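# Set the pet feeder with both bowls on the mat

## Task

Get the pet feeder to rest entirely on top of the table mat, with each of the two steel bowls seated flat in one of the feeder's wells, and with all of the mat still lying on the table.

## Robot and tools

Robot: two arms, left_arm and right_arm, each ending in a five-finger hand. right_arm has a right hand and left_arm has a mirrored left hand. The bases sit at left_arm (+0.024, +0.333, +0.034) m and right_arm (-0.022, -0.358, +0.041) m. A camera stand is fixed just behind and between the bases, and a post rises from the floor further back. Neither should be struck.

Frame: every pose, position and offset uses the scene frame. Its origin is at table-top height, halfway between the nominal bases. +z is up, +x points out over the table, and +y points toward left_arm. Image left and right do not match these names.

Hand point: a spot fixed to the palm, 0.05 m in front of it and 0.15 m from the wrist mounting face. Its +z runs along the straight fingers and its +y comes out of the palm. For the right hand +x runs across the palm away from the thumb; for the left hand +x runs toward the thumb. Straight fingertips reach 0.06-0.07 m past the point. A wrist bracket on the little-finger side can also collide. Arms are loose: at rest a hand often sits 1-3 cm (up to 5 cm) off its command, usually low, without touching anything. Each control step the commanded orientation is clipped to within 40 degrees of the measured one.

One row = 28 numbers, each in [-1, 1], always for both arms:
1-6: left_arm dx, dy, dz, rx, ry, rz.
7-14: left hand thumb_turn, thumb_bend, index, middle, ring, little, force_limit, speed.
15-20: right_arm dx, dy, dz, rx, ry, rz.
21-28: right hand, the same eight in the same order.
The pose numbers are offsets, not poses. They are measured along the scene axes from that arm's Hand target at the start of the action or move. A pose number of 1.0 means 0.6 m or 180 degrees. rx, ry, rz form one rotation vector about the Hand target position. If dx, dy, dz together are longer than 1.0, the step is shortened. Six zeros ask nothing new of an arm. Every row of one action counts from the same start, so rows do not add up. A new call starts again from the current Hand target, so sending the same offset twice moves the arm twice.
The hand numbers are absolute targets. For thumb_turn, -1 puts the thumb beside the palm and +1 opposite the fingers. For the other finger motors, -1 is straight and +1 is curled. force_limit runs from about 0 N at -1 to 10 N at +1 (15 N for the two thumb motors). speed rises from near zero at -1 to full at +0.48 and stays full up to +1. For a soft grip, close at speed -0.94 or lower. There is no keep-as-is value. Resend the last eight numbers you gave that hand, or, if you have given none yet, use its hand_measured six plus hand_force_limit and hand_speed. To loosen, send targets more open than hand_measured. A closed thumb and fingers hold objects about 0.035-0.065 m thick, or a handle down to about 0.025 m. A thumb-tip to index-pad pinch can hold a light item up to about 0.08 m.

Tools:
execute_actions(actions, cameras): actions is a list of actions. Each action has up to 15 rows, and each row lasts one 1/30 s step. A shorter action repeats its last row until step 15. Camera images come back when actions is empty or cameras names them; ["all"] gives every camera.
move(target, speed, blend, blocking, cameras): drives each hand in a straight line. target is one row or a list of up to 15 rows; all of them count from the same starting Hand targets. speed is in m/s, 0.002 to 4.3, default 0.25; turns are capped at twice that in rad/s. blend is a corner radius in m; 0 means stop at each target. The whole move is capped at 10 s. It does not avoid obstacles or the other arm, and faster moves hit harder. blocking=false returns after about 0.5 s while the move keeps running.
wait(seconds): 0 to 3600 s; sends nothing new.
stop(): brakes a running move.
zoom_image(camera, region): region is [x0, y0, x1, y1] in image pixels, at most 504 by 504.
show_instructions(): shows the reference pages.
finished_scene(scene=1): ends the scene; it cannot be undone.
Cameras: cam_head_left, cam_head_right, cam_high, cam_low, cam_left_wrist, cam_right_wrist, each 672x504. Calibration is supplied.

Results: end_effector_position (m) and end_effector_quat_wxyz for each hand. Hand target is the pose your next offsets count from. If a hand rests short of it, send the missing gap as an offset. Also reported: joint positions, velocities and torques; motor temperatures; and step readings after actions. hand_measured, hand_stopped_by (moving, target, force, stalled, fault) and hand_load_n each give six values in motor order. A lost grip shows up as hand_load_n dropping to about 0. A move result adds a move: line with an ending (done, off_target, moving, held, fault) and limits (paced = pose clipped, held = steps withheld).

Avoid: drops of any height, letting go of moving parts, slams, and hard pushes. Do not let the arms or hands touch each other, and do not close one hand on the other. Do not squeeze too hard or swing loads fast. A blocked arm keeps pressing; command it back past its current position. Long holding or stretching heats motors: a warning appears at 85 °C, and at 100 °C the arm goes limp. Nothing may fall or be left off the table. The final arrangement must stay in place with the robot let go.

Each tool is called after "Call:" by a JSON object that holds its "method" and its "body", one argument or row to a line.

Reference images:

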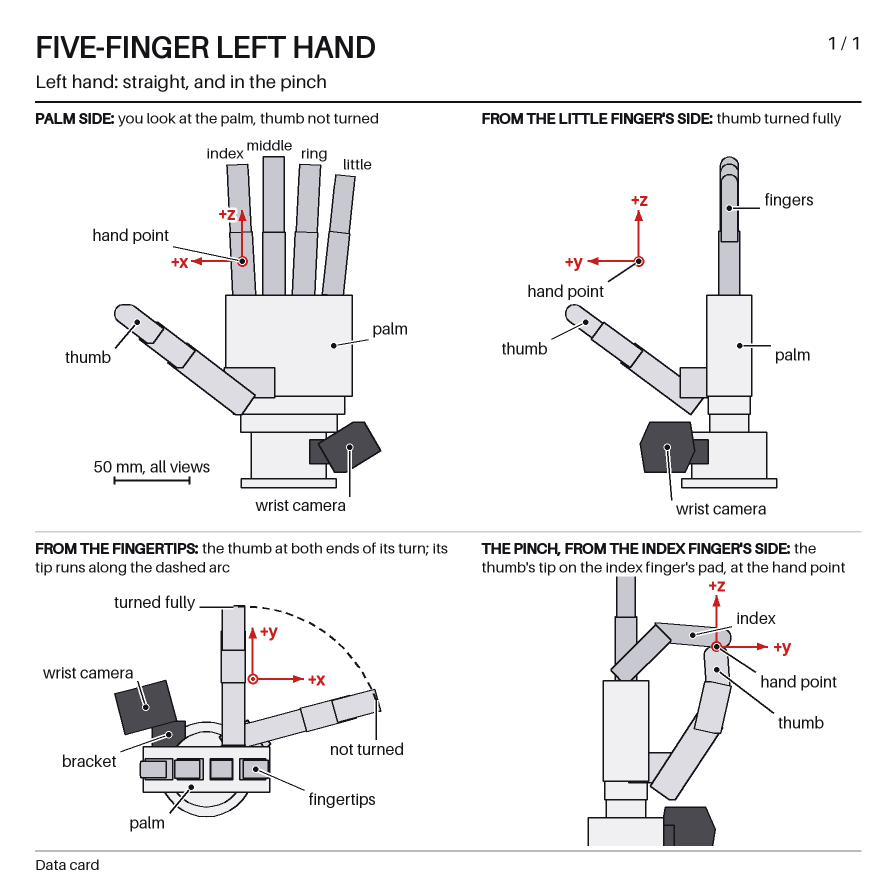

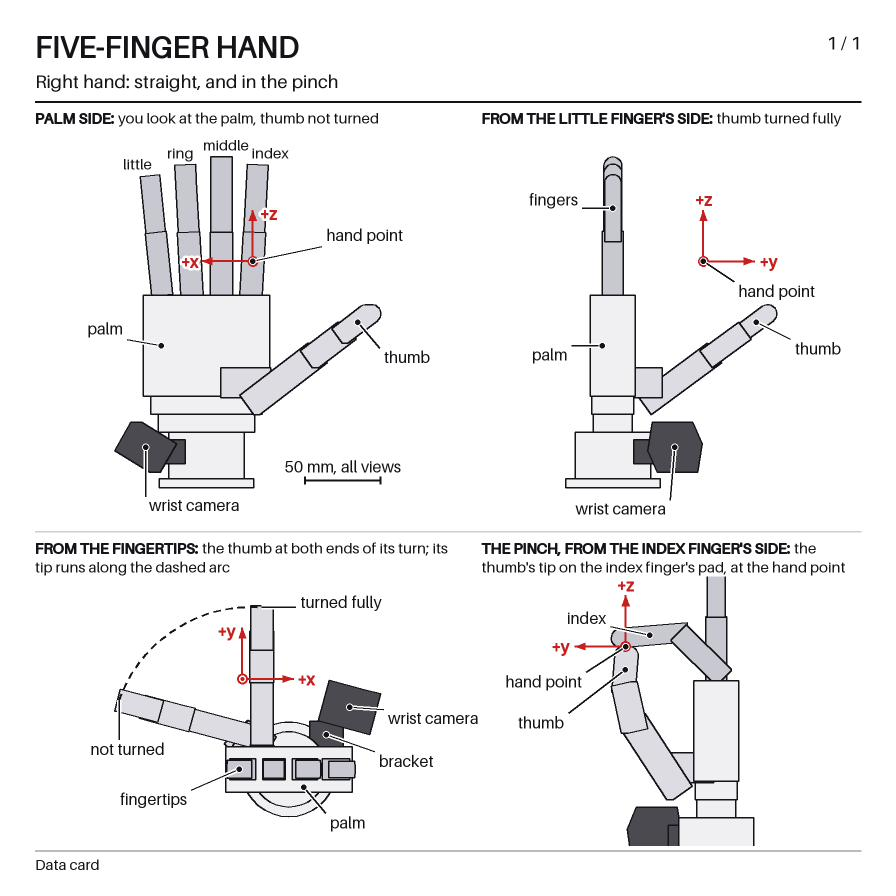

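## Session

Call:
{"method": "execute_actions", "body": {
  "actions": [],
  "cameras": ["all"]
}}

Scene clock: 0.00 s.
left_arm: end_effector_position=(+0.0882, +0.1430, +0.1149) hand_measured=(-1.000, -1.000, -1.000, -1.000, -1.000, -1.000) hand_load_n=(+0.0, +0.0, +0.0, +0.0, +0.0, +0.0) hand_stopped_by=(target, target, target, target, target, target) hand_force_limit=0.00 hand_speed=-0.80 end_effector_quat_wxyz=(-0.062, +0.790, +0.610, +0.001) | right_arm: end_effector_position=(+0.5153, -0.2885, +0.1495) hand_measured=(-1.000, -1.000, -1.000, -1.000, -1.000, -1.000) hand_load_n=(+0.0, +0.0, +0.0, +0.0, +0.0, +0.0) hand_stopped_by=(target, target, target, target, target, target) hand_force_limit=0.00 hand_speed=-0.80 end_effector_quat_wxyz=(-0.104, +0.964, +0.221, +0.103)
Joint positions: left_arm=[-1.482 1.002 0.64 -1.314 0.068 1.891] | right_arm=[0.156 1.694 1.39 -1.069 -0.217 -1.829]
Joint velocities: within noise
Joint torques (N m): no reading
Motor temperatures (°C): left_arm=[32 28 30 28 29 29] | right_arm=[30 30 30 27 28 28]
Heat: left arm: hottest waist 32 °C; right arm: hottest waist 30 °C.
Hand target: left_arm +0.0891, +0.1299, +0.1254; -0.045, +0.787, +0.615, -0.014 | right_arm +0.5300, -0.2888, +0.1650; -0.104, +0.961, +0.223, +0.126

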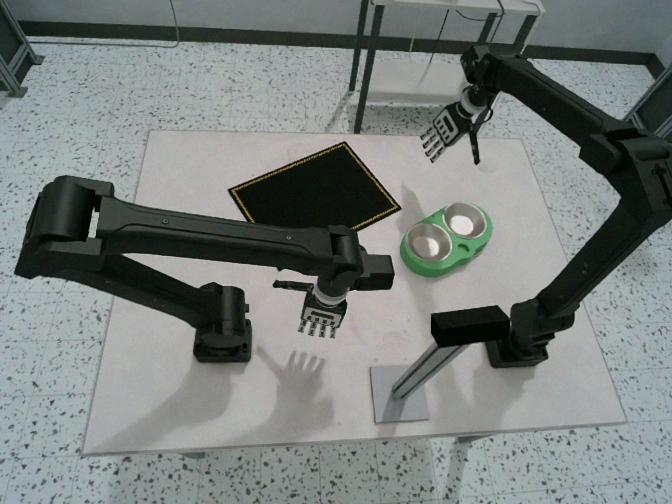

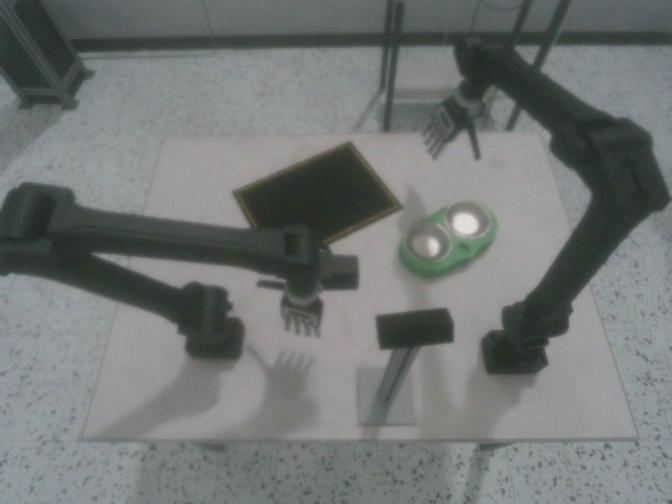

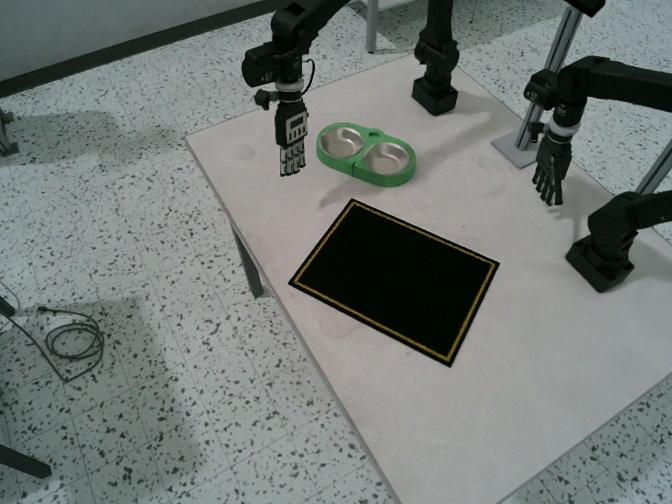

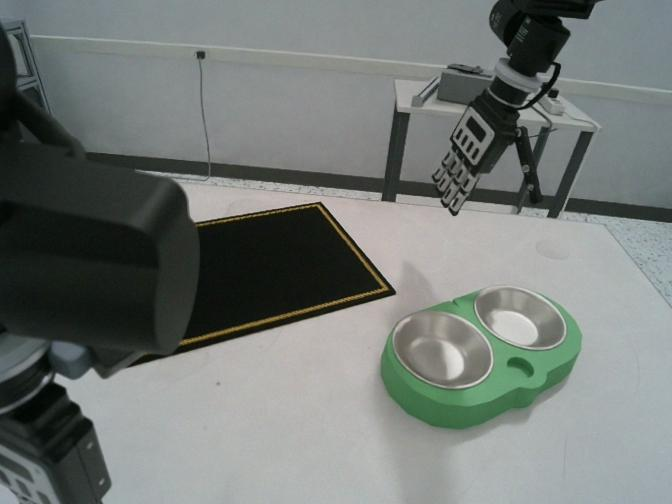

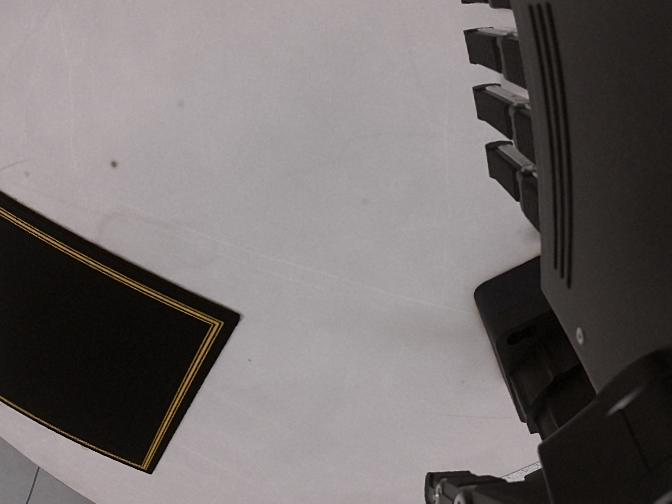

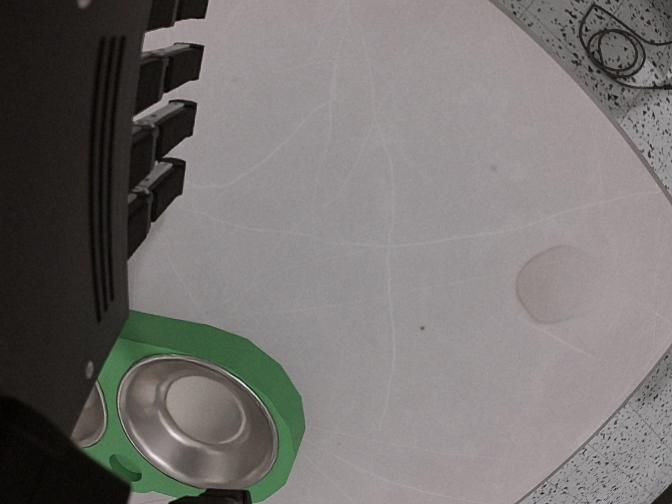

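Call:
{"method": "zoom_image", "body": {
  "camera": "cam_low",
  "region": [370, 270, 600, 440]
}}

Call:
{"method": "zoom_image", "body": {
  "camera": "cam_high",
  "region": [300, 100, 440, 205]
}}

Call:
{"method": "zoom_image", "body": {
  "camera": "cam_head_left",
  "region": [380, 180, 520, 285]
}}

Call:
{"method": "zoom_image", "body": {
  "camera": "cam_right_wrist",
  "region": [60, 280, 340, 504]
}}

Scaled by 2.191 from the camera's image (finer frame: 960x720).

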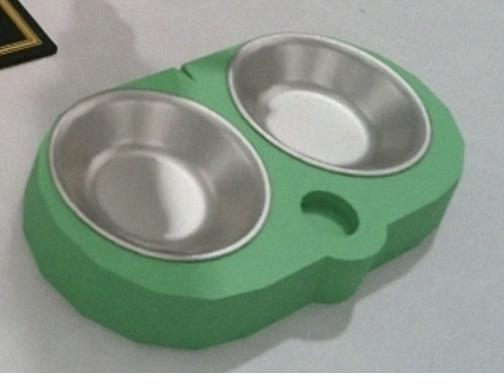

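Scaled by 3.600 from the camera's image (finer frame: 960x720).

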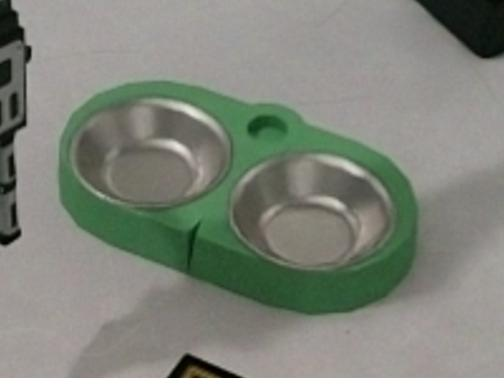

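Scaled by 3.600 from the camera's image (finer frame: 960x720).

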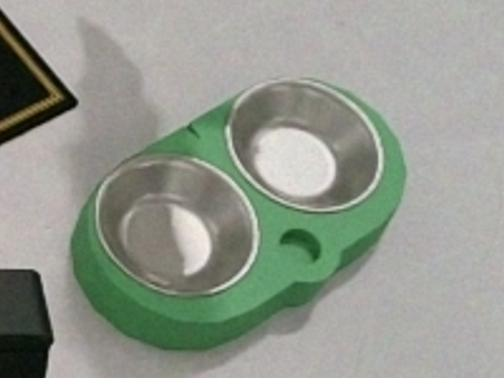

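Scaled by 1.800 from the camera's image (finer frame: 960x720).

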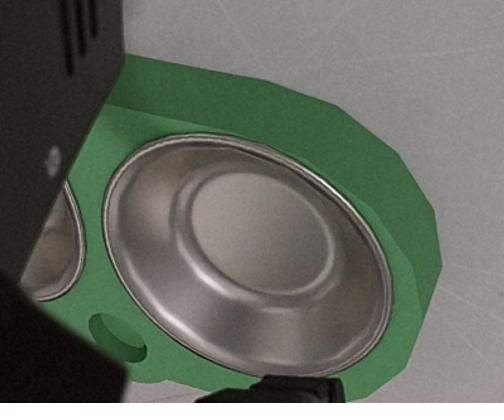

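Call:
{"method": "move", "body": {
  "target": [
    [0,0,0.2,0,0,0,-1,-1,-1,-1,-1,-1,0,-0.8,0,0,0.15,0,0,0,-1,-1,-1,-1,-1,-1,0,-0.8],
    [0.25,0.25,0.2,0,0,0,-1,-1,-1,-1,-1,-1,0,-0.8,0,0,0.15,0,0,0,-1,-1,-1,-1,-1,-1,0,-0.8]
  ],
  "blend": 0.03,
  "cameras": ["all"]
}}

Scene clock: 96.30 s.
left_arm: end_effector_position=(+0.2341, +0.2825, +0.2362) hand_measured=(-1.000, -1.000, -1.000, -1.000, -1.000, -1.000) hand_load_n=(+0.0, +0.0, +0.0, -0.5, +0.0, +0.0) hand_stopped_by=(target, target, target, target, target, target) hand_force_limit=0.00 hand_speed=-0.80 end_effector_quat_wxyz=(-0.057, +0.637, +0.747, +0.182) | right_arm: end_effector_position=(+0.5143, -0.2887, +0.2333) hand_measured=(-1.000, -1.000, -1.000, -1.000, -1.000, -1.000) hand_load_n=(+0.0, +0.0, +0.0, +0.0, +0.0, +0.0) hand_stopped_by=(target, target, target, target, target, target) hand_force_limit=0.00 hand_speed=-0.80 end_effector_quat_wxyz=(-0.104, +0.964, +0.221, +0.102)
Joint positions: left_arm=[-0.841 0.881 0.797 -1.666 -0.34 2.082] | right_arm=[0.156 1.649 1.558 -1.282 -0.217 -1.829]
Joint torques (N m): left_arm=[0.97 -2.32 10.25 0.21 -0.32 0.2] | right_arm=[-0.15 -12.1 14.01 0.2 -0.24 0.03]
Motor temperatures (°C): left_arm=[32 28 36 28 28 28] | right_arm=[30 32 38 27 28 28]
Heat: left arm: hottest elbow 36 °C; right arm: hottest elbow 38 °C.
Hand target: left_arm +0.2391, +0.2799, +0.2454; -0.045, +0.787, +0.615, -0.014 | right_arm +0.5300, -0.2888, +0.2550; -0.104, +0.961, +0.223, +0.126
Off the commanded pose: left_arm 0.011 m, 32 deg | right_arm 0.027 m, 3 deg.
joint sent to its limit (left arm) — joint 6 (wrist roll), upper limit. The joint targets are off in position and orientation.
move: off_target (left_arm, right_arm)
cam_left_wrist: T_world_to_cam=[[-0.97829, 0.14587, -0.14723, 0.22554], [-0.018, 0.64788, 0.76153, -0.35822], [0.20647, 0.74764, -0.63119, 0.00559]] pos_world=[0.21304, 0.195, 0.30953]
cam_right_wrist: T_world_to_cam=[[0.62558, -0.77951, -0.03177, -0.54581], [-0.75287, -0.61387, 0.23738, 0.16206], [-0.20454, -0.12459, -0.9709, 0.41087]] pos_world=[0.5475, -0.2748, 0.34311]

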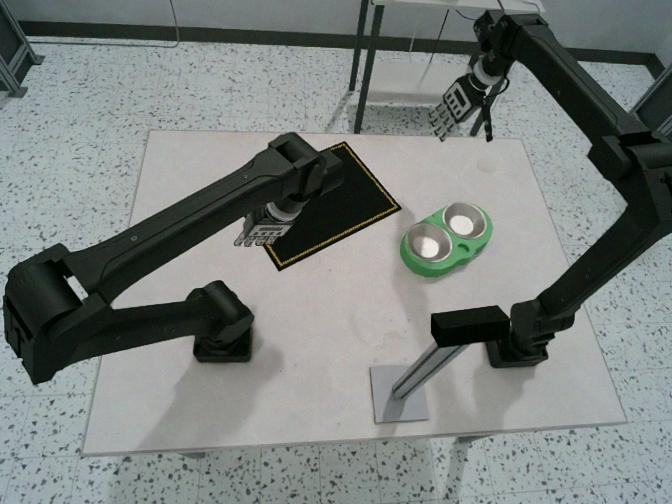

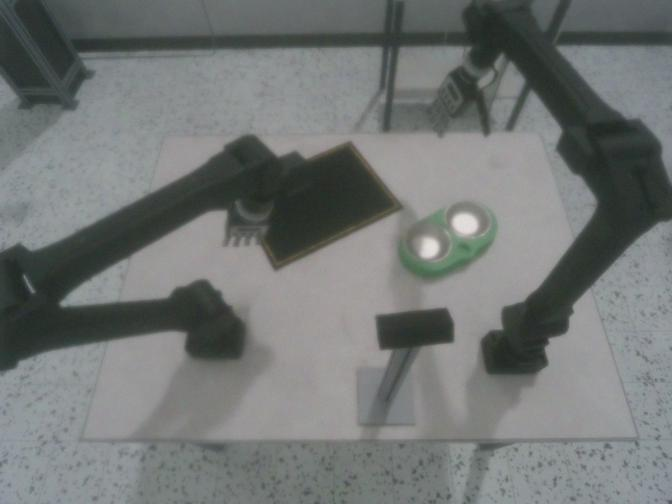

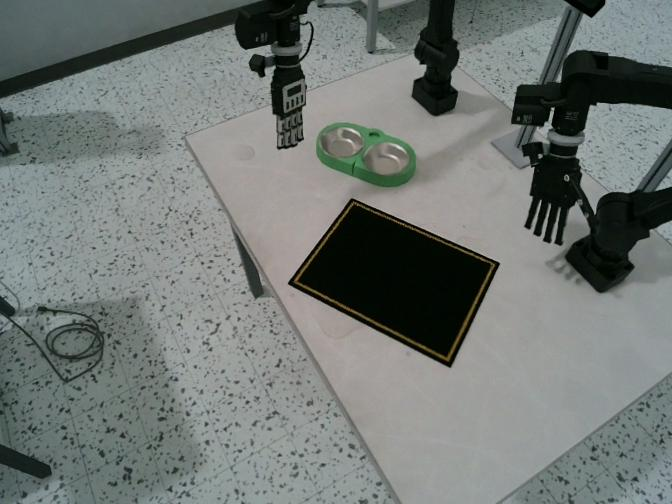

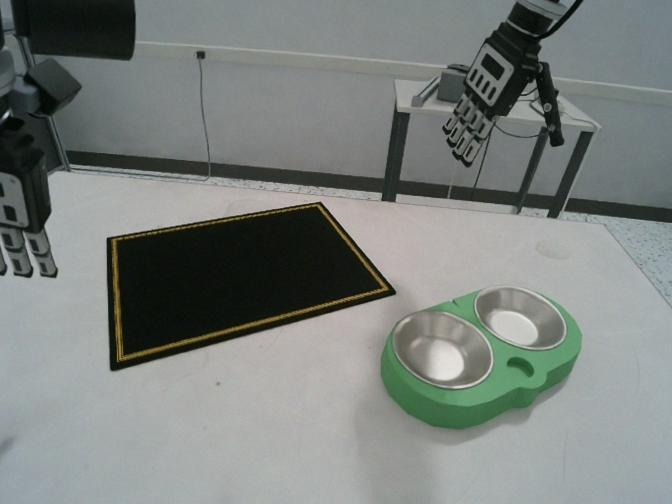

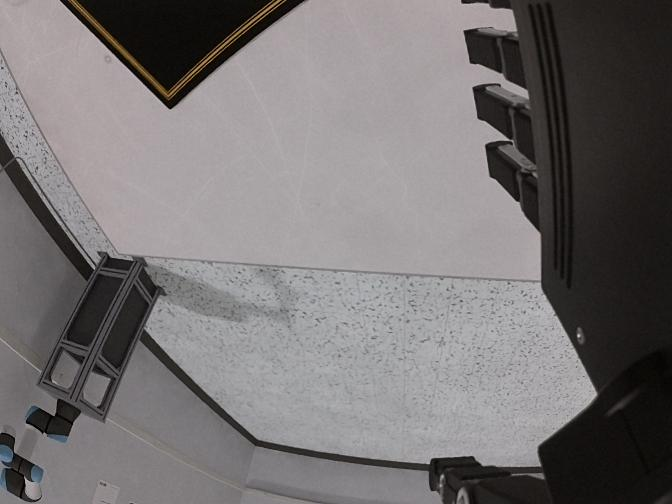

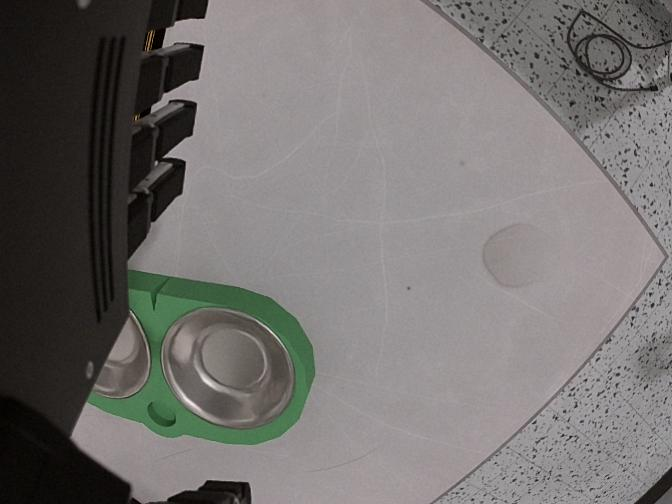

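Call:
{"method": "move", "body": {
  "target": [
    [0,0,0,0,0,0,-1,-1,-1,-1,-1,-1,0,-0.8,0,0,0,0.0119,0.124,-0.6385,-1,-1,-1,-1,-1,-1,0,-0.8],
    [0,0,0,0,0,0,-1,-1,-1,-1,-1,-1,0,-0.8,-0.1667,0.023,-0.175,0.0119,0.124,-0.6385,-1,-1,-1,-1,-1,-1,0,-0.8]
  ],
  "cameras": ["cam_low","cam_high","cam_head_left","cam_right_wrist"]
}}

Scene clock: 122.30 s.
left_arm: end_effector_position=(+0.2341, +0.2825, +0.2362) hand_measured=(-1.000, -1.000, -1.000, -1.000, -1.000, -1.000) hand_load_n=(+0.0, +0.0, +0.0, +0.0, +0.0, +0.0) hand_stopped_by=(target, target, target, target, target, target) hand_force_limit=0.00 hand_speed=-0.80 end_effector_quat_wxyz=(-0.057, +0.637, +0.747, +0.182) | right_arm: end_effector_position=(+0.4244, -0.2842, +0.1430) hand_measured=(-1.000, -1.000, -1.000, -1.000, -1.000, -1.000) hand_load_n=(+0.0, +0.0, +0.0, +0.0, +0.0, +0.0) hand_stopped_by=(target, target, target, target, target, target) hand_force_limit=0.00 hand_speed=-0.80 end_effector_quat_wxyz=(+0.015, +0.708, -0.706, -0.013)
Joint positions: left_arm=[-0.841 0.881 0.797 -1.666 -0.34 2.082] | right_arm=[0.07 1.752 1.424 -1.282 -0.001 0.083]
Joint torques (N m): left_arm=[0.97 -2.61 10.25 0.25 -0.32 0.2] | right_arm=[0.97 -14.1 8.65 0.68 0.01 0.16]
Heat: left arm: hottest elbow 37 °C; right arm: hottest elbow 39 °C.
Hand target: left_arm +0.2391, +0.2799, +0.2454; -0.045, +0.787, +0.615, -0.014 | right_arm +0.4300, -0.2750, +0.1500; +0.000, +0.707, -0.708, +0.000
Off the commanded pose: left_arm 0.011 m, 32 deg | right_arm 0.013 m, 2 deg.
joint sent to its limit (left arm) — joint 6 (wrist roll), upper limit. The joint targets are off in position and orientation.
move: off_target (right_arm)
cam_right_wrist: T_world_to_cam=[[-0.96754, -0.2302, 0.10423, 0.32389], [-0.14999, 0.85511, 0.49627, 0.24319], [-0.20338, 0.46453, -0.86189, 0.45662]] pos_world=[0.44272, -0.34551, 0.23911]
Images, in order (width x height): cam_head_left 672x504, cam_high 672x504, cam_low 672x504, cam_right_wrist 672x504.

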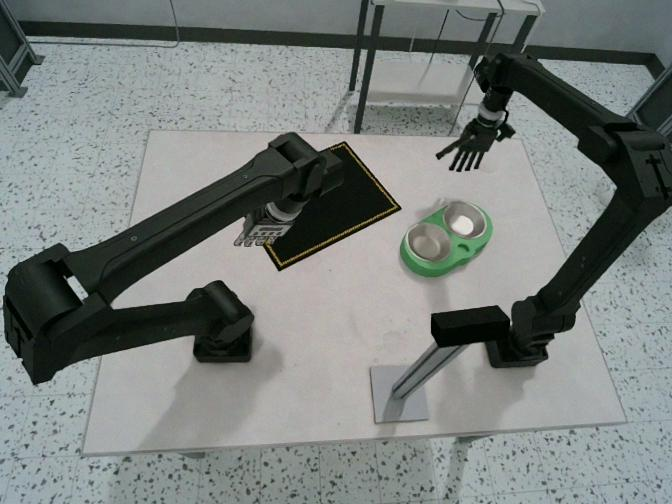

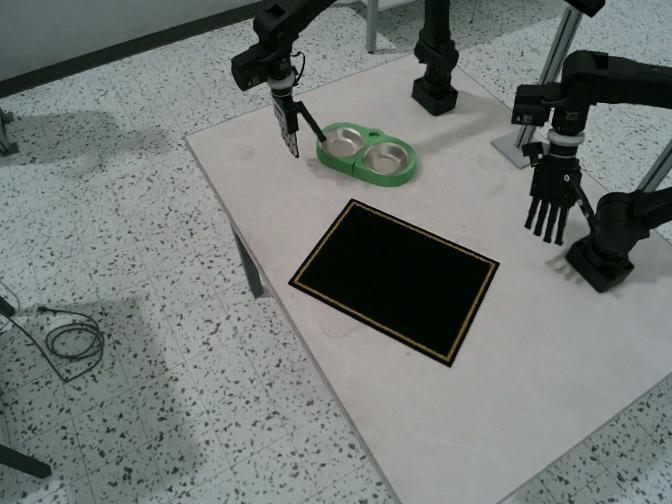

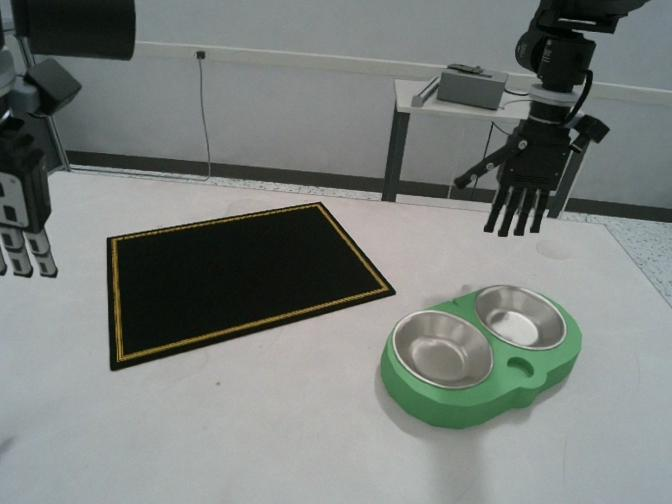

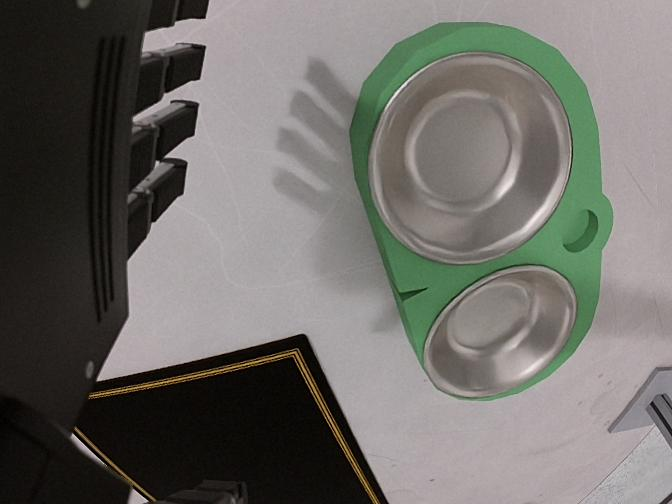

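Call:
{"method": "move", "body": {
  "target": [0,0,0,0,0,0,-1,-1,-1,-1,-1,-1,0,-0.8,0.0,-0.02,-0.1083,0,0,0,-1,-1,-1,-1,-1,-1,0,-0.8],
  "speed": 0.15,
  "cameras": ["cam_low","cam_high","cam_head_left","cam_right_wrist"]
}}

Call:
{"method": "zoom_image", "body": {
  "camera": "cam_low",
  "region": [420, 150, 640, 350]
}}

Scene clock: 143.63 s.
left_arm: end_effector_position=(+0.2341, +0.2825, +0.2362) hand_measured=(-1.000, -1.000, -1.000, -1.000, -1.000, -1.000) hand_load_n=(+0.0, +0.0, +0.0, +0.0, +0.0, +0.0) hand_stopped_by=(target, target, target, target, target, target) hand_force_limit=0.00 hand_speed=-0.80 end_effector_quat_wxyz=(-0.057, +0.637, +0.747, +0.182) | right_arm: end_effector_position=(+0.4231, -0.2843, +0.0855) hand_measured=(-1.000, -1.000, -1.000, -1.000, -1.000, -1.000) hand_load_n=(+0.0, +0.0, +0.0, +0.0, +0.0, +0.0) hand_stopped_by=(target, target, target, target, target, target) hand_force_limit=0.00 hand_speed=-0.80 end_effector_quat_wxyz=(+0.008, +0.708, -0.706, -0.008)
Joint positions: left_arm=[-0.841 0.881 0.797 -1.666 -0.34 2.082] | right_arm=[0.07 1.795 1.325 -1.123 -0.001 0.083]
Joint torques (N m): left_arm=[0.97 -2.67 10.25 0.18 -0.31 0.2] | right_arm=[-0.91 -12.92 8.23 0.72 0.03 -0.05]
Heat: left arm: hottest elbow 38 °C; right arm: hottest elbow 38 °C.
Hand target: left_arm +0.2391, +0.2799, +0.2454; -0.045, +0.787, +0.615, -0.014 | right_arm +0.4300, -0.2870, +0.0850; +0.000, +0.707, -0.708, +0.000
Off the commanded pose: left_arm 0.011 m, 32 deg | right_arm 0.007 m, 1 deg.
joint sent to its limit (left arm) — joint 6 (wrist roll), upper limit. The joint targets are off in position and orientation.
move: done
cam_right_wrist: T_world_to_cam=[[-0.96916, -0.2303, 0.08768, 0.33059], [-0.15825, 0.85439, 0.49495, 0.275], [-0.1889, 0.46582, -0.86448, 0.40141]] pos_world=[0.43974, -0.3458, 0.18191]
Images, in order (width x height): cam_head_left 672x504, cam_high 672x504, cam_low 672x504, cam_right_wrist 672x504.

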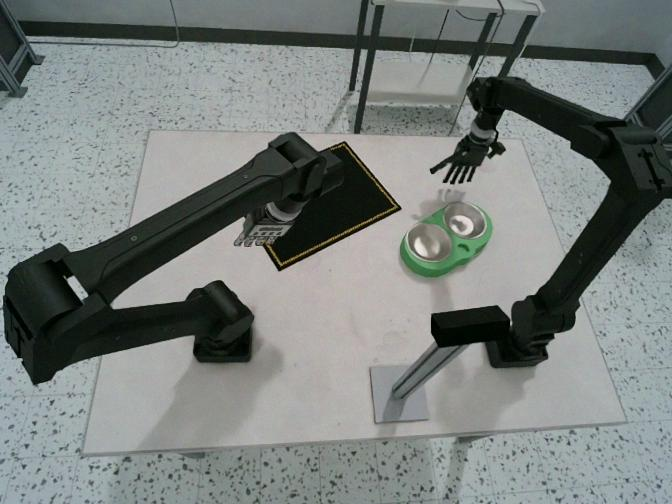

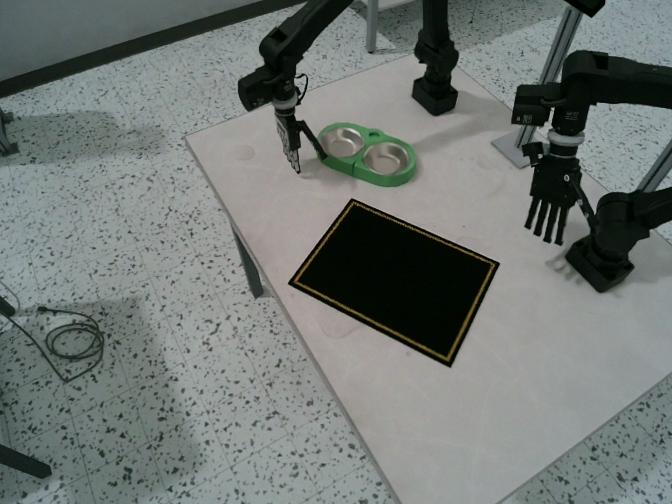

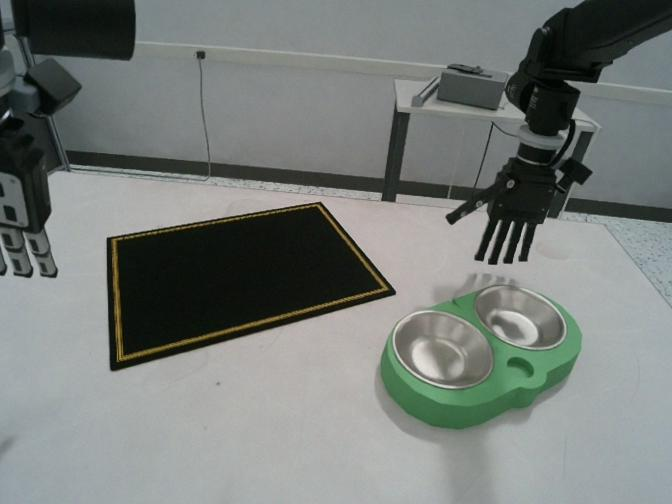

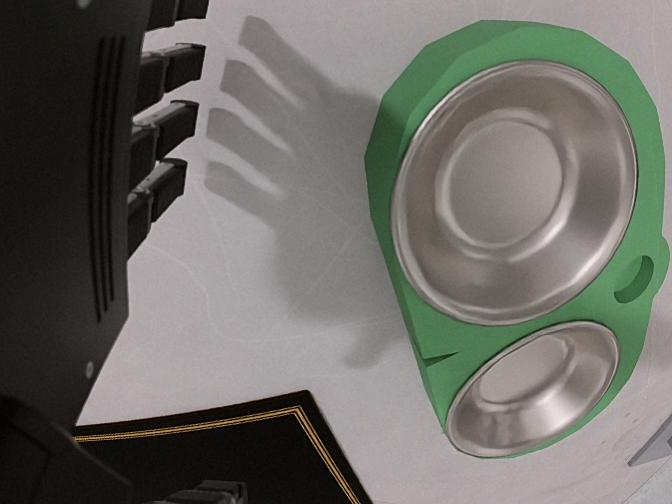

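Scaled by 2.291 from the camera's image (finer frame: 960x720).

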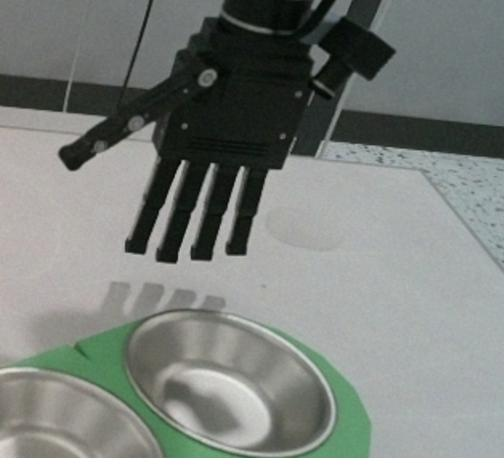

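Call:
{"method": "move", "body": {
  "target": [
    [0,0,0,0,0,0,-1,-1,-1,-1,-1,-1,0,-0.8,0.0,-0.025,-0.005,0,0,0,-1,-1,-1,-1,-1,-1,0,-0.8],
    [0,0,0,0,0,0,-1,-1,-1,-1,-1,-1,0,-0.8,-0.18,-0.035,-0.005,0,0,0,-1,-1,-1,-1,-1,-1,0,-0.8]
  ],
  "speed": 0.08,
  "cameras": ["cam_low","cam_high","cam_right_wrist"]
}}

Scene clock: 153.13 s.
left_arm: end_effector_position=(+0.2341, +0.2825, +0.2362) hand_measured=(-1.000, -1.000, -1.000, -1.000, -1.000, -1.000) hand_load_n=(+0.0, +0.0, +0.5, +0.0, +0.5, +0.0) hand_stopped_by=(target, target, target, target, target, target) hand_force_limit=0.00 hand_speed=-0.80 end_effector_quat_wxyz=(-0.057, +0.637, +0.747, +0.182) | right_arm: end_effector_position=(+0.3192, -0.3056, +0.0788) hand_measured=(-1.000, -1.000, -1.000, -1.000, -1.000, -1.000) hand_load_n=(+0.0, +0.0, +0.0, +0.0, +0.0, +0.0) hand_stopped_by=(target, target, target, target, target, target) hand_force_limit=0.00 hand_speed=-0.80 end_effector_quat_wxyz=(+0.011, +0.701, -0.713, -0.006)
Joint positions: left_arm=[-0.841 0.881 0.797 -1.666 -0.34 2.082] | right_arm=[0.039 1.559 0.992 -1.028 0.005 0.07]
Joint torques (N m): left_arm=[1.03 -2.73 10.24 0.2 -0.32 0.2] | right_arm=[-1.14 -10.17 7.34 0.5 0.01 -0.1]
Heat: left arm: hottest elbow 38 °C; right arm: hottest elbow 37 °C.
Hand target: left_arm +0.2391, +0.2799, +0.2454; -0.045, +0.787, +0.615, -0.014 | right_arm +0.3220, -0.3080, +0.0820; +0.000, +0.707, -0.708, +0.000
Off the commanded pose: left_arm 0.011 m, 32 deg | right_arm 0.005 m, 2 deg.
joint sent to its limit (left arm) — joint 6 (wrist roll), upper limit. The joint targets are off in position and orientation.
move: done
cam_right_wrist: T_world_to_cam=[[-0.97309, -0.21207, 0.09009, 0.2322], [-0.14208, 0.86007, 0.48999, 0.27705], [-0.1814, 0.46401, -0.86706, 0.38313]] pos_world=[0.33481, -0.36682, 0.17552]
Images, in order (width x height): cam_high 672x504, cam_low 672x504, cam_right_wrist 672x504.

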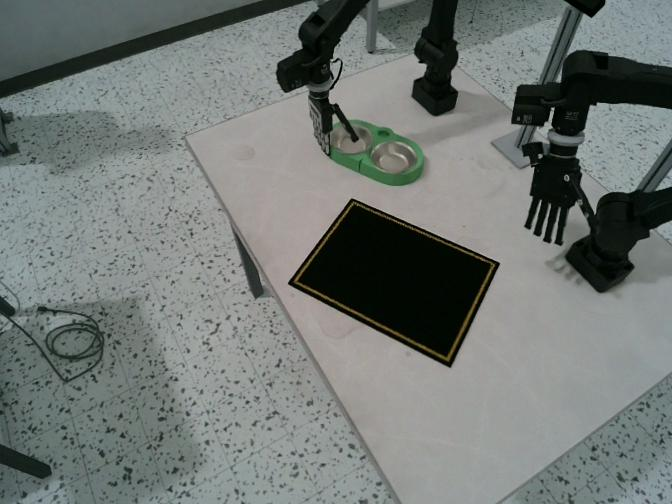

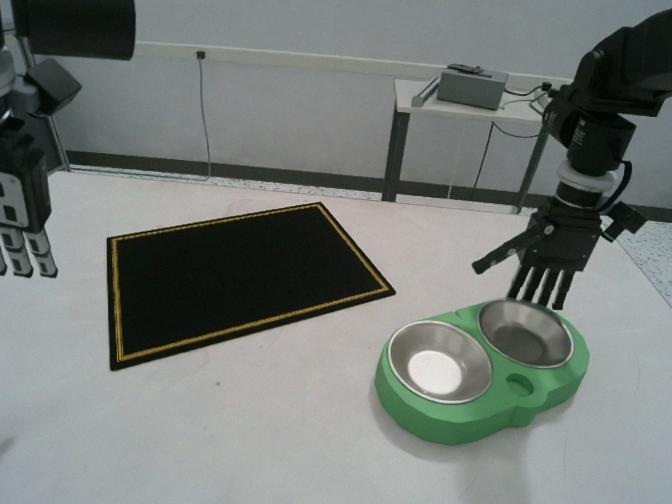

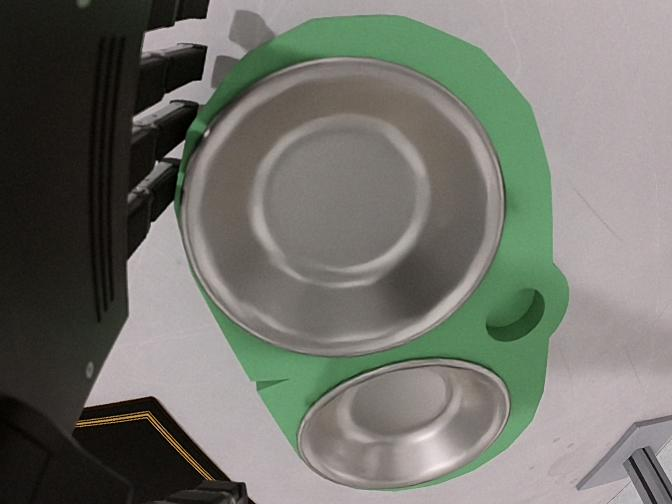

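Call:
{"method": "move", "body": {
  "target": [
    [-0.115,-0.55,0.024,-0.014,-0.0267,0.0777,-1,-1,-1,-1,-1,-1,0,-0.8,0,0,0,0,0,0,-1,-1,-1,-1,-1,-1,0,-0.8],
    [-0.1485,-0.6665,-0.1423,-0.014,-0.0267,0.0777,-1,-1,-1,-1,-1,-1,0,-0.8,0,0,0,0,0,0,-1,-1,-1,-1,-1,-1,0,-0.8]
  ],
  "speed": 0.15,
  "blend": 0.02,
  "cameras": ["all"]
}}

Scene clock: 173.77 s.
left_arm: end_effector_position=(+0.1457, -0.0993, +0.1409) hand_measured=(-1.000, -1.000, -1.000, -1.000, -1.000, -1.000) hand_load_n=(+0.0, +0.0, +0.0, +0.0, +0.0, +0.0) hand_stopped_by=(target, target, target, target, target, target) hand_force_limit=0.00 hand_speed=-0.80 end_effector_quat_wxyz=(-0.030, +0.713, +0.700, +0.020) | right_arm: end_effector_position=(+0.3192, -0.3056, +0.0788) hand_measured=(-1.000, -1.000, -1.000, -1.000, -1.000, -1.000) hand_load_n=(+0.0, +0.0, +0.0, +0.0, +0.0, +0.0) hand_stopped_by=(target, target, target, target, target, target) hand_force_limit=0.00 hand_speed=-0.80 end_effector_quat_wxyz=(+0.011, +0.701, -0.713, -0.006)
Joint positions: left_arm=[-1.407 1.666 1.326 -1.303 0.005 1.723] | right_arm=[0.039 1.559 0.992 -1.028 0.005 0.07]
Joint torques (N m): left_arm=[0.21 -16.91 11.67 0.64 -0.1 0.02] | right_arm=[-1.14 -10.23 7.34 0.5 0.01 -0.1]
Heat: left arm: hottest elbow 38 °C; right arm: hottest elbow 35 °C.
Hand target: left_arm +0.1500, -0.1200, +0.1600; +0.000, +0.707, +0.707, +0.000 | right_arm +0.3220, -0.3080, +0.0820; +0.000, +0.707, -0.708, +0.000
Off the commanded pose: left_arm 0.029 m, 4 deg | right_arm 0.005 m, 2 deg.
move: off_target (left_arm)
cam_left_wrist: T_world_to_cam=[[-0.95821, 0.28593, -0.00919, 0.17234], [0.23566, 0.80713, 0.5413, -0.02997], [0.1622, 0.51651, -0.84078, 0.26211]] pos_world=[0.12969, -0.16047, 0.23818]
cam_right_wrist: T_world_to_cam=[[-0.97309, -0.21207, 0.09009, 0.2322], [-0.14208, 0.86007, 0.48999, 0.27705], [-0.1814, 0.46401, -0.86706, 0.38313]] pos_world=[0.33481, -0.36682, 0.17552]

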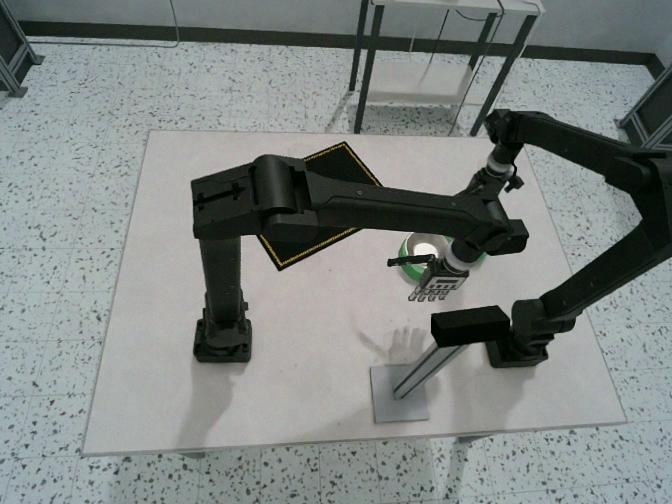

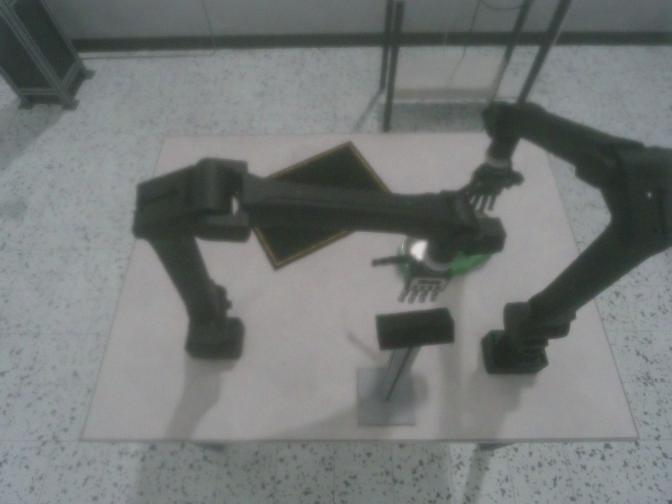

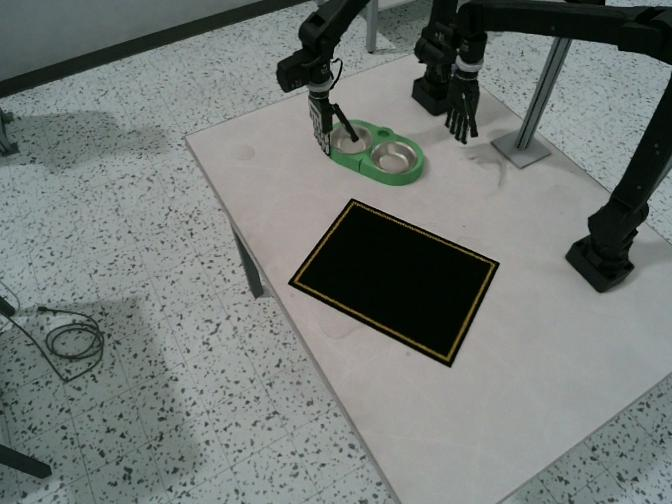

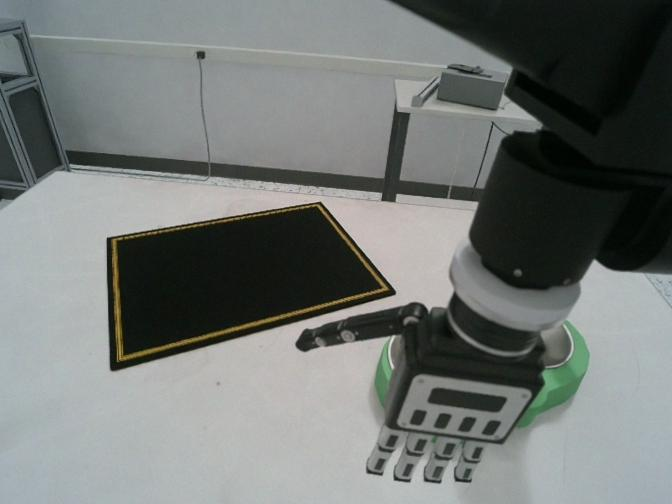

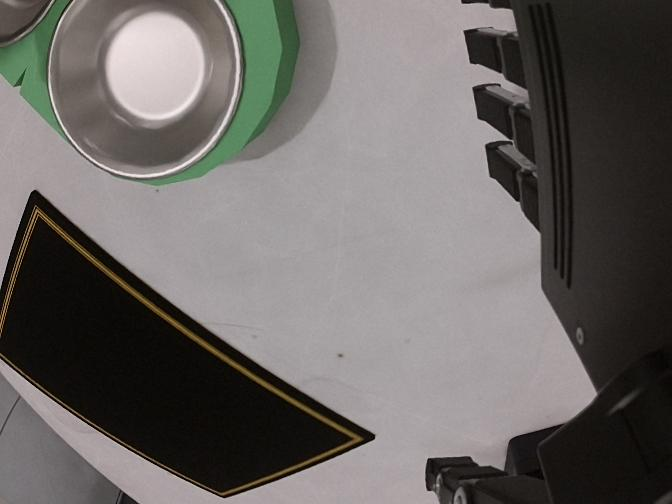

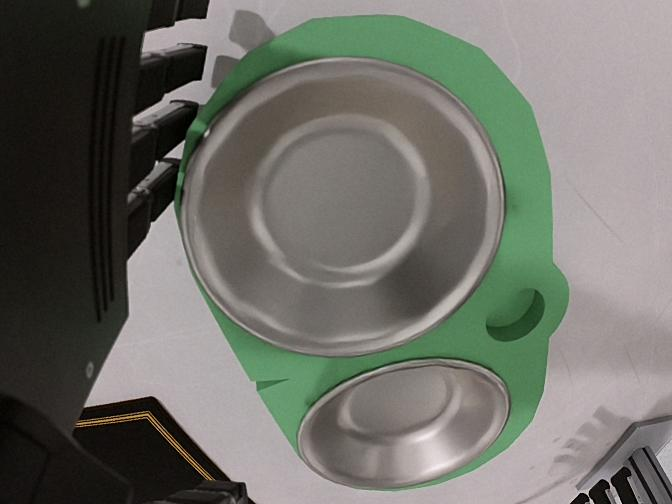

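Call:
{"method": "move", "body": {
  "target": [-0.0,-0.008,-0.0833,0,0,0,-1,-1,-1,-1,-1,-1,0,-0.8,0,0,0,0,0,0,-1,-1,-1,-1,-1,-1,0,-0.8],
  "speed": 0.1,
  "cameras": ["cam_low","cam_high","cam_left_wrist"]
}}

Call:
{"method": "zoom_image", "body": {
  "camera": "cam_low",
  "region": [330, 300, 600, 504]
}}

Scene clock: 184.37 s.
left_arm: end_effector_position=(+0.1481, -0.1167, +0.1043) hand_measured=(-1.000, -1.000, -1.000, -1.000, -1.000, -1.000) hand_load_n=(-0.5, +0.0, +0.0, +0.0, +0.0, +0.0) hand_stopped_by=(target, target, target, target, target, target) hand_force_limit=0.00 hand_speed=-0.80 end_effector_quat_wxyz=(-0.015, +0.713, +0.701, +0.008) | right_arm: end_effector_position=(+0.3192, -0.3056, +0.0788) hand_measured=(-1.000, -1.000, -1.000, -1.000, -1.000, -1.000) hand_load_n=(+0.0, +0.0, +0.0, +0.0, +0.0, +0.0) hand_stopped_by=(target, target, target, target, target, target) hand_force_limit=0.00 hand_speed=-0.80 end_effector_quat_wxyz=(+0.011, +0.701, -0.713, -0.006)
Joint positions: left_arm=[-1.407 1.718 1.295 -1.182 0.005 1.722] | right_arm=[0.039 1.559 0.992 -1.028 0.005 0.07]
Joint torques (N m): left_arm=[0.09 -17.08 8.42 0.77 -0.1 0.04] | right_arm=[-1.14 -10.23 7.34 0.5 0.01 -0.1]
Heat: left arm: hottest elbow 38 °C; right arm: hottest elbow 35 °C.
Hand target: left_arm +0.1500, -0.1248, +0.1101; +0.000, +0.707, +0.707, +0.000 | right_arm +0.3220, -0.3080, +0.0820; +0.000, +0.707, -0.708, +0.000
Off the commanded pose: left_arm 0.010 m, 2 deg | right_arm 0.005 m, 2 deg.
move: done
cam_left_wrist: T_world_to_cam=[[-0.95857, 0.28375, -0.02509, 0.18065], [0.23156, 0.82752, 0.51147, 0.00939], [0.16589, 0.48447, -0.85894, 0.23751]] pos_world=[0.13159, -0.1741, 0.20374]
Images, in order (width x height): cam_high 672x504, cam_low 672x504, cam_left_wrist 672x504.

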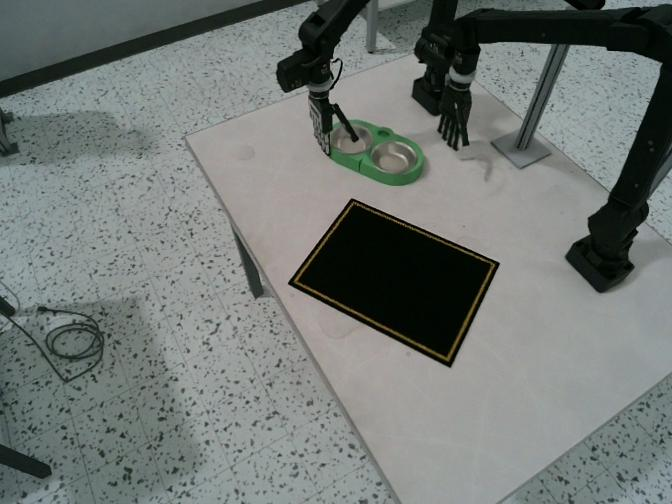

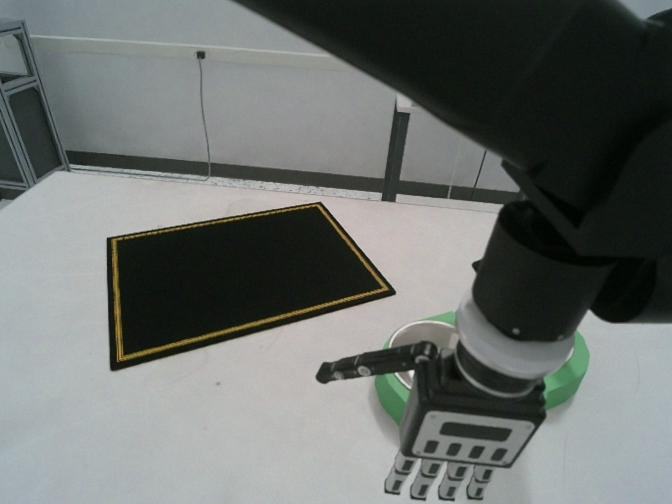

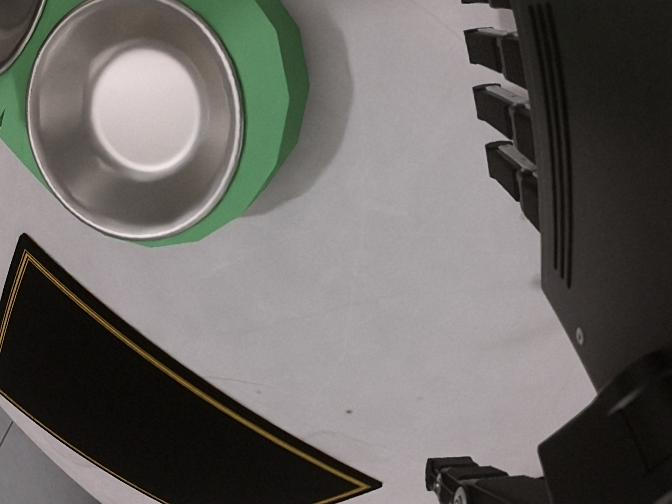

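Scaled by 1.867 from the camera's image (finer frame: 960x720).

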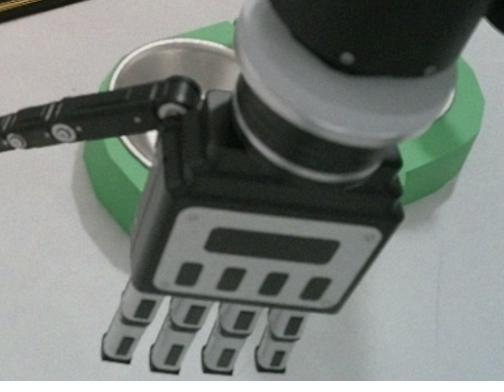

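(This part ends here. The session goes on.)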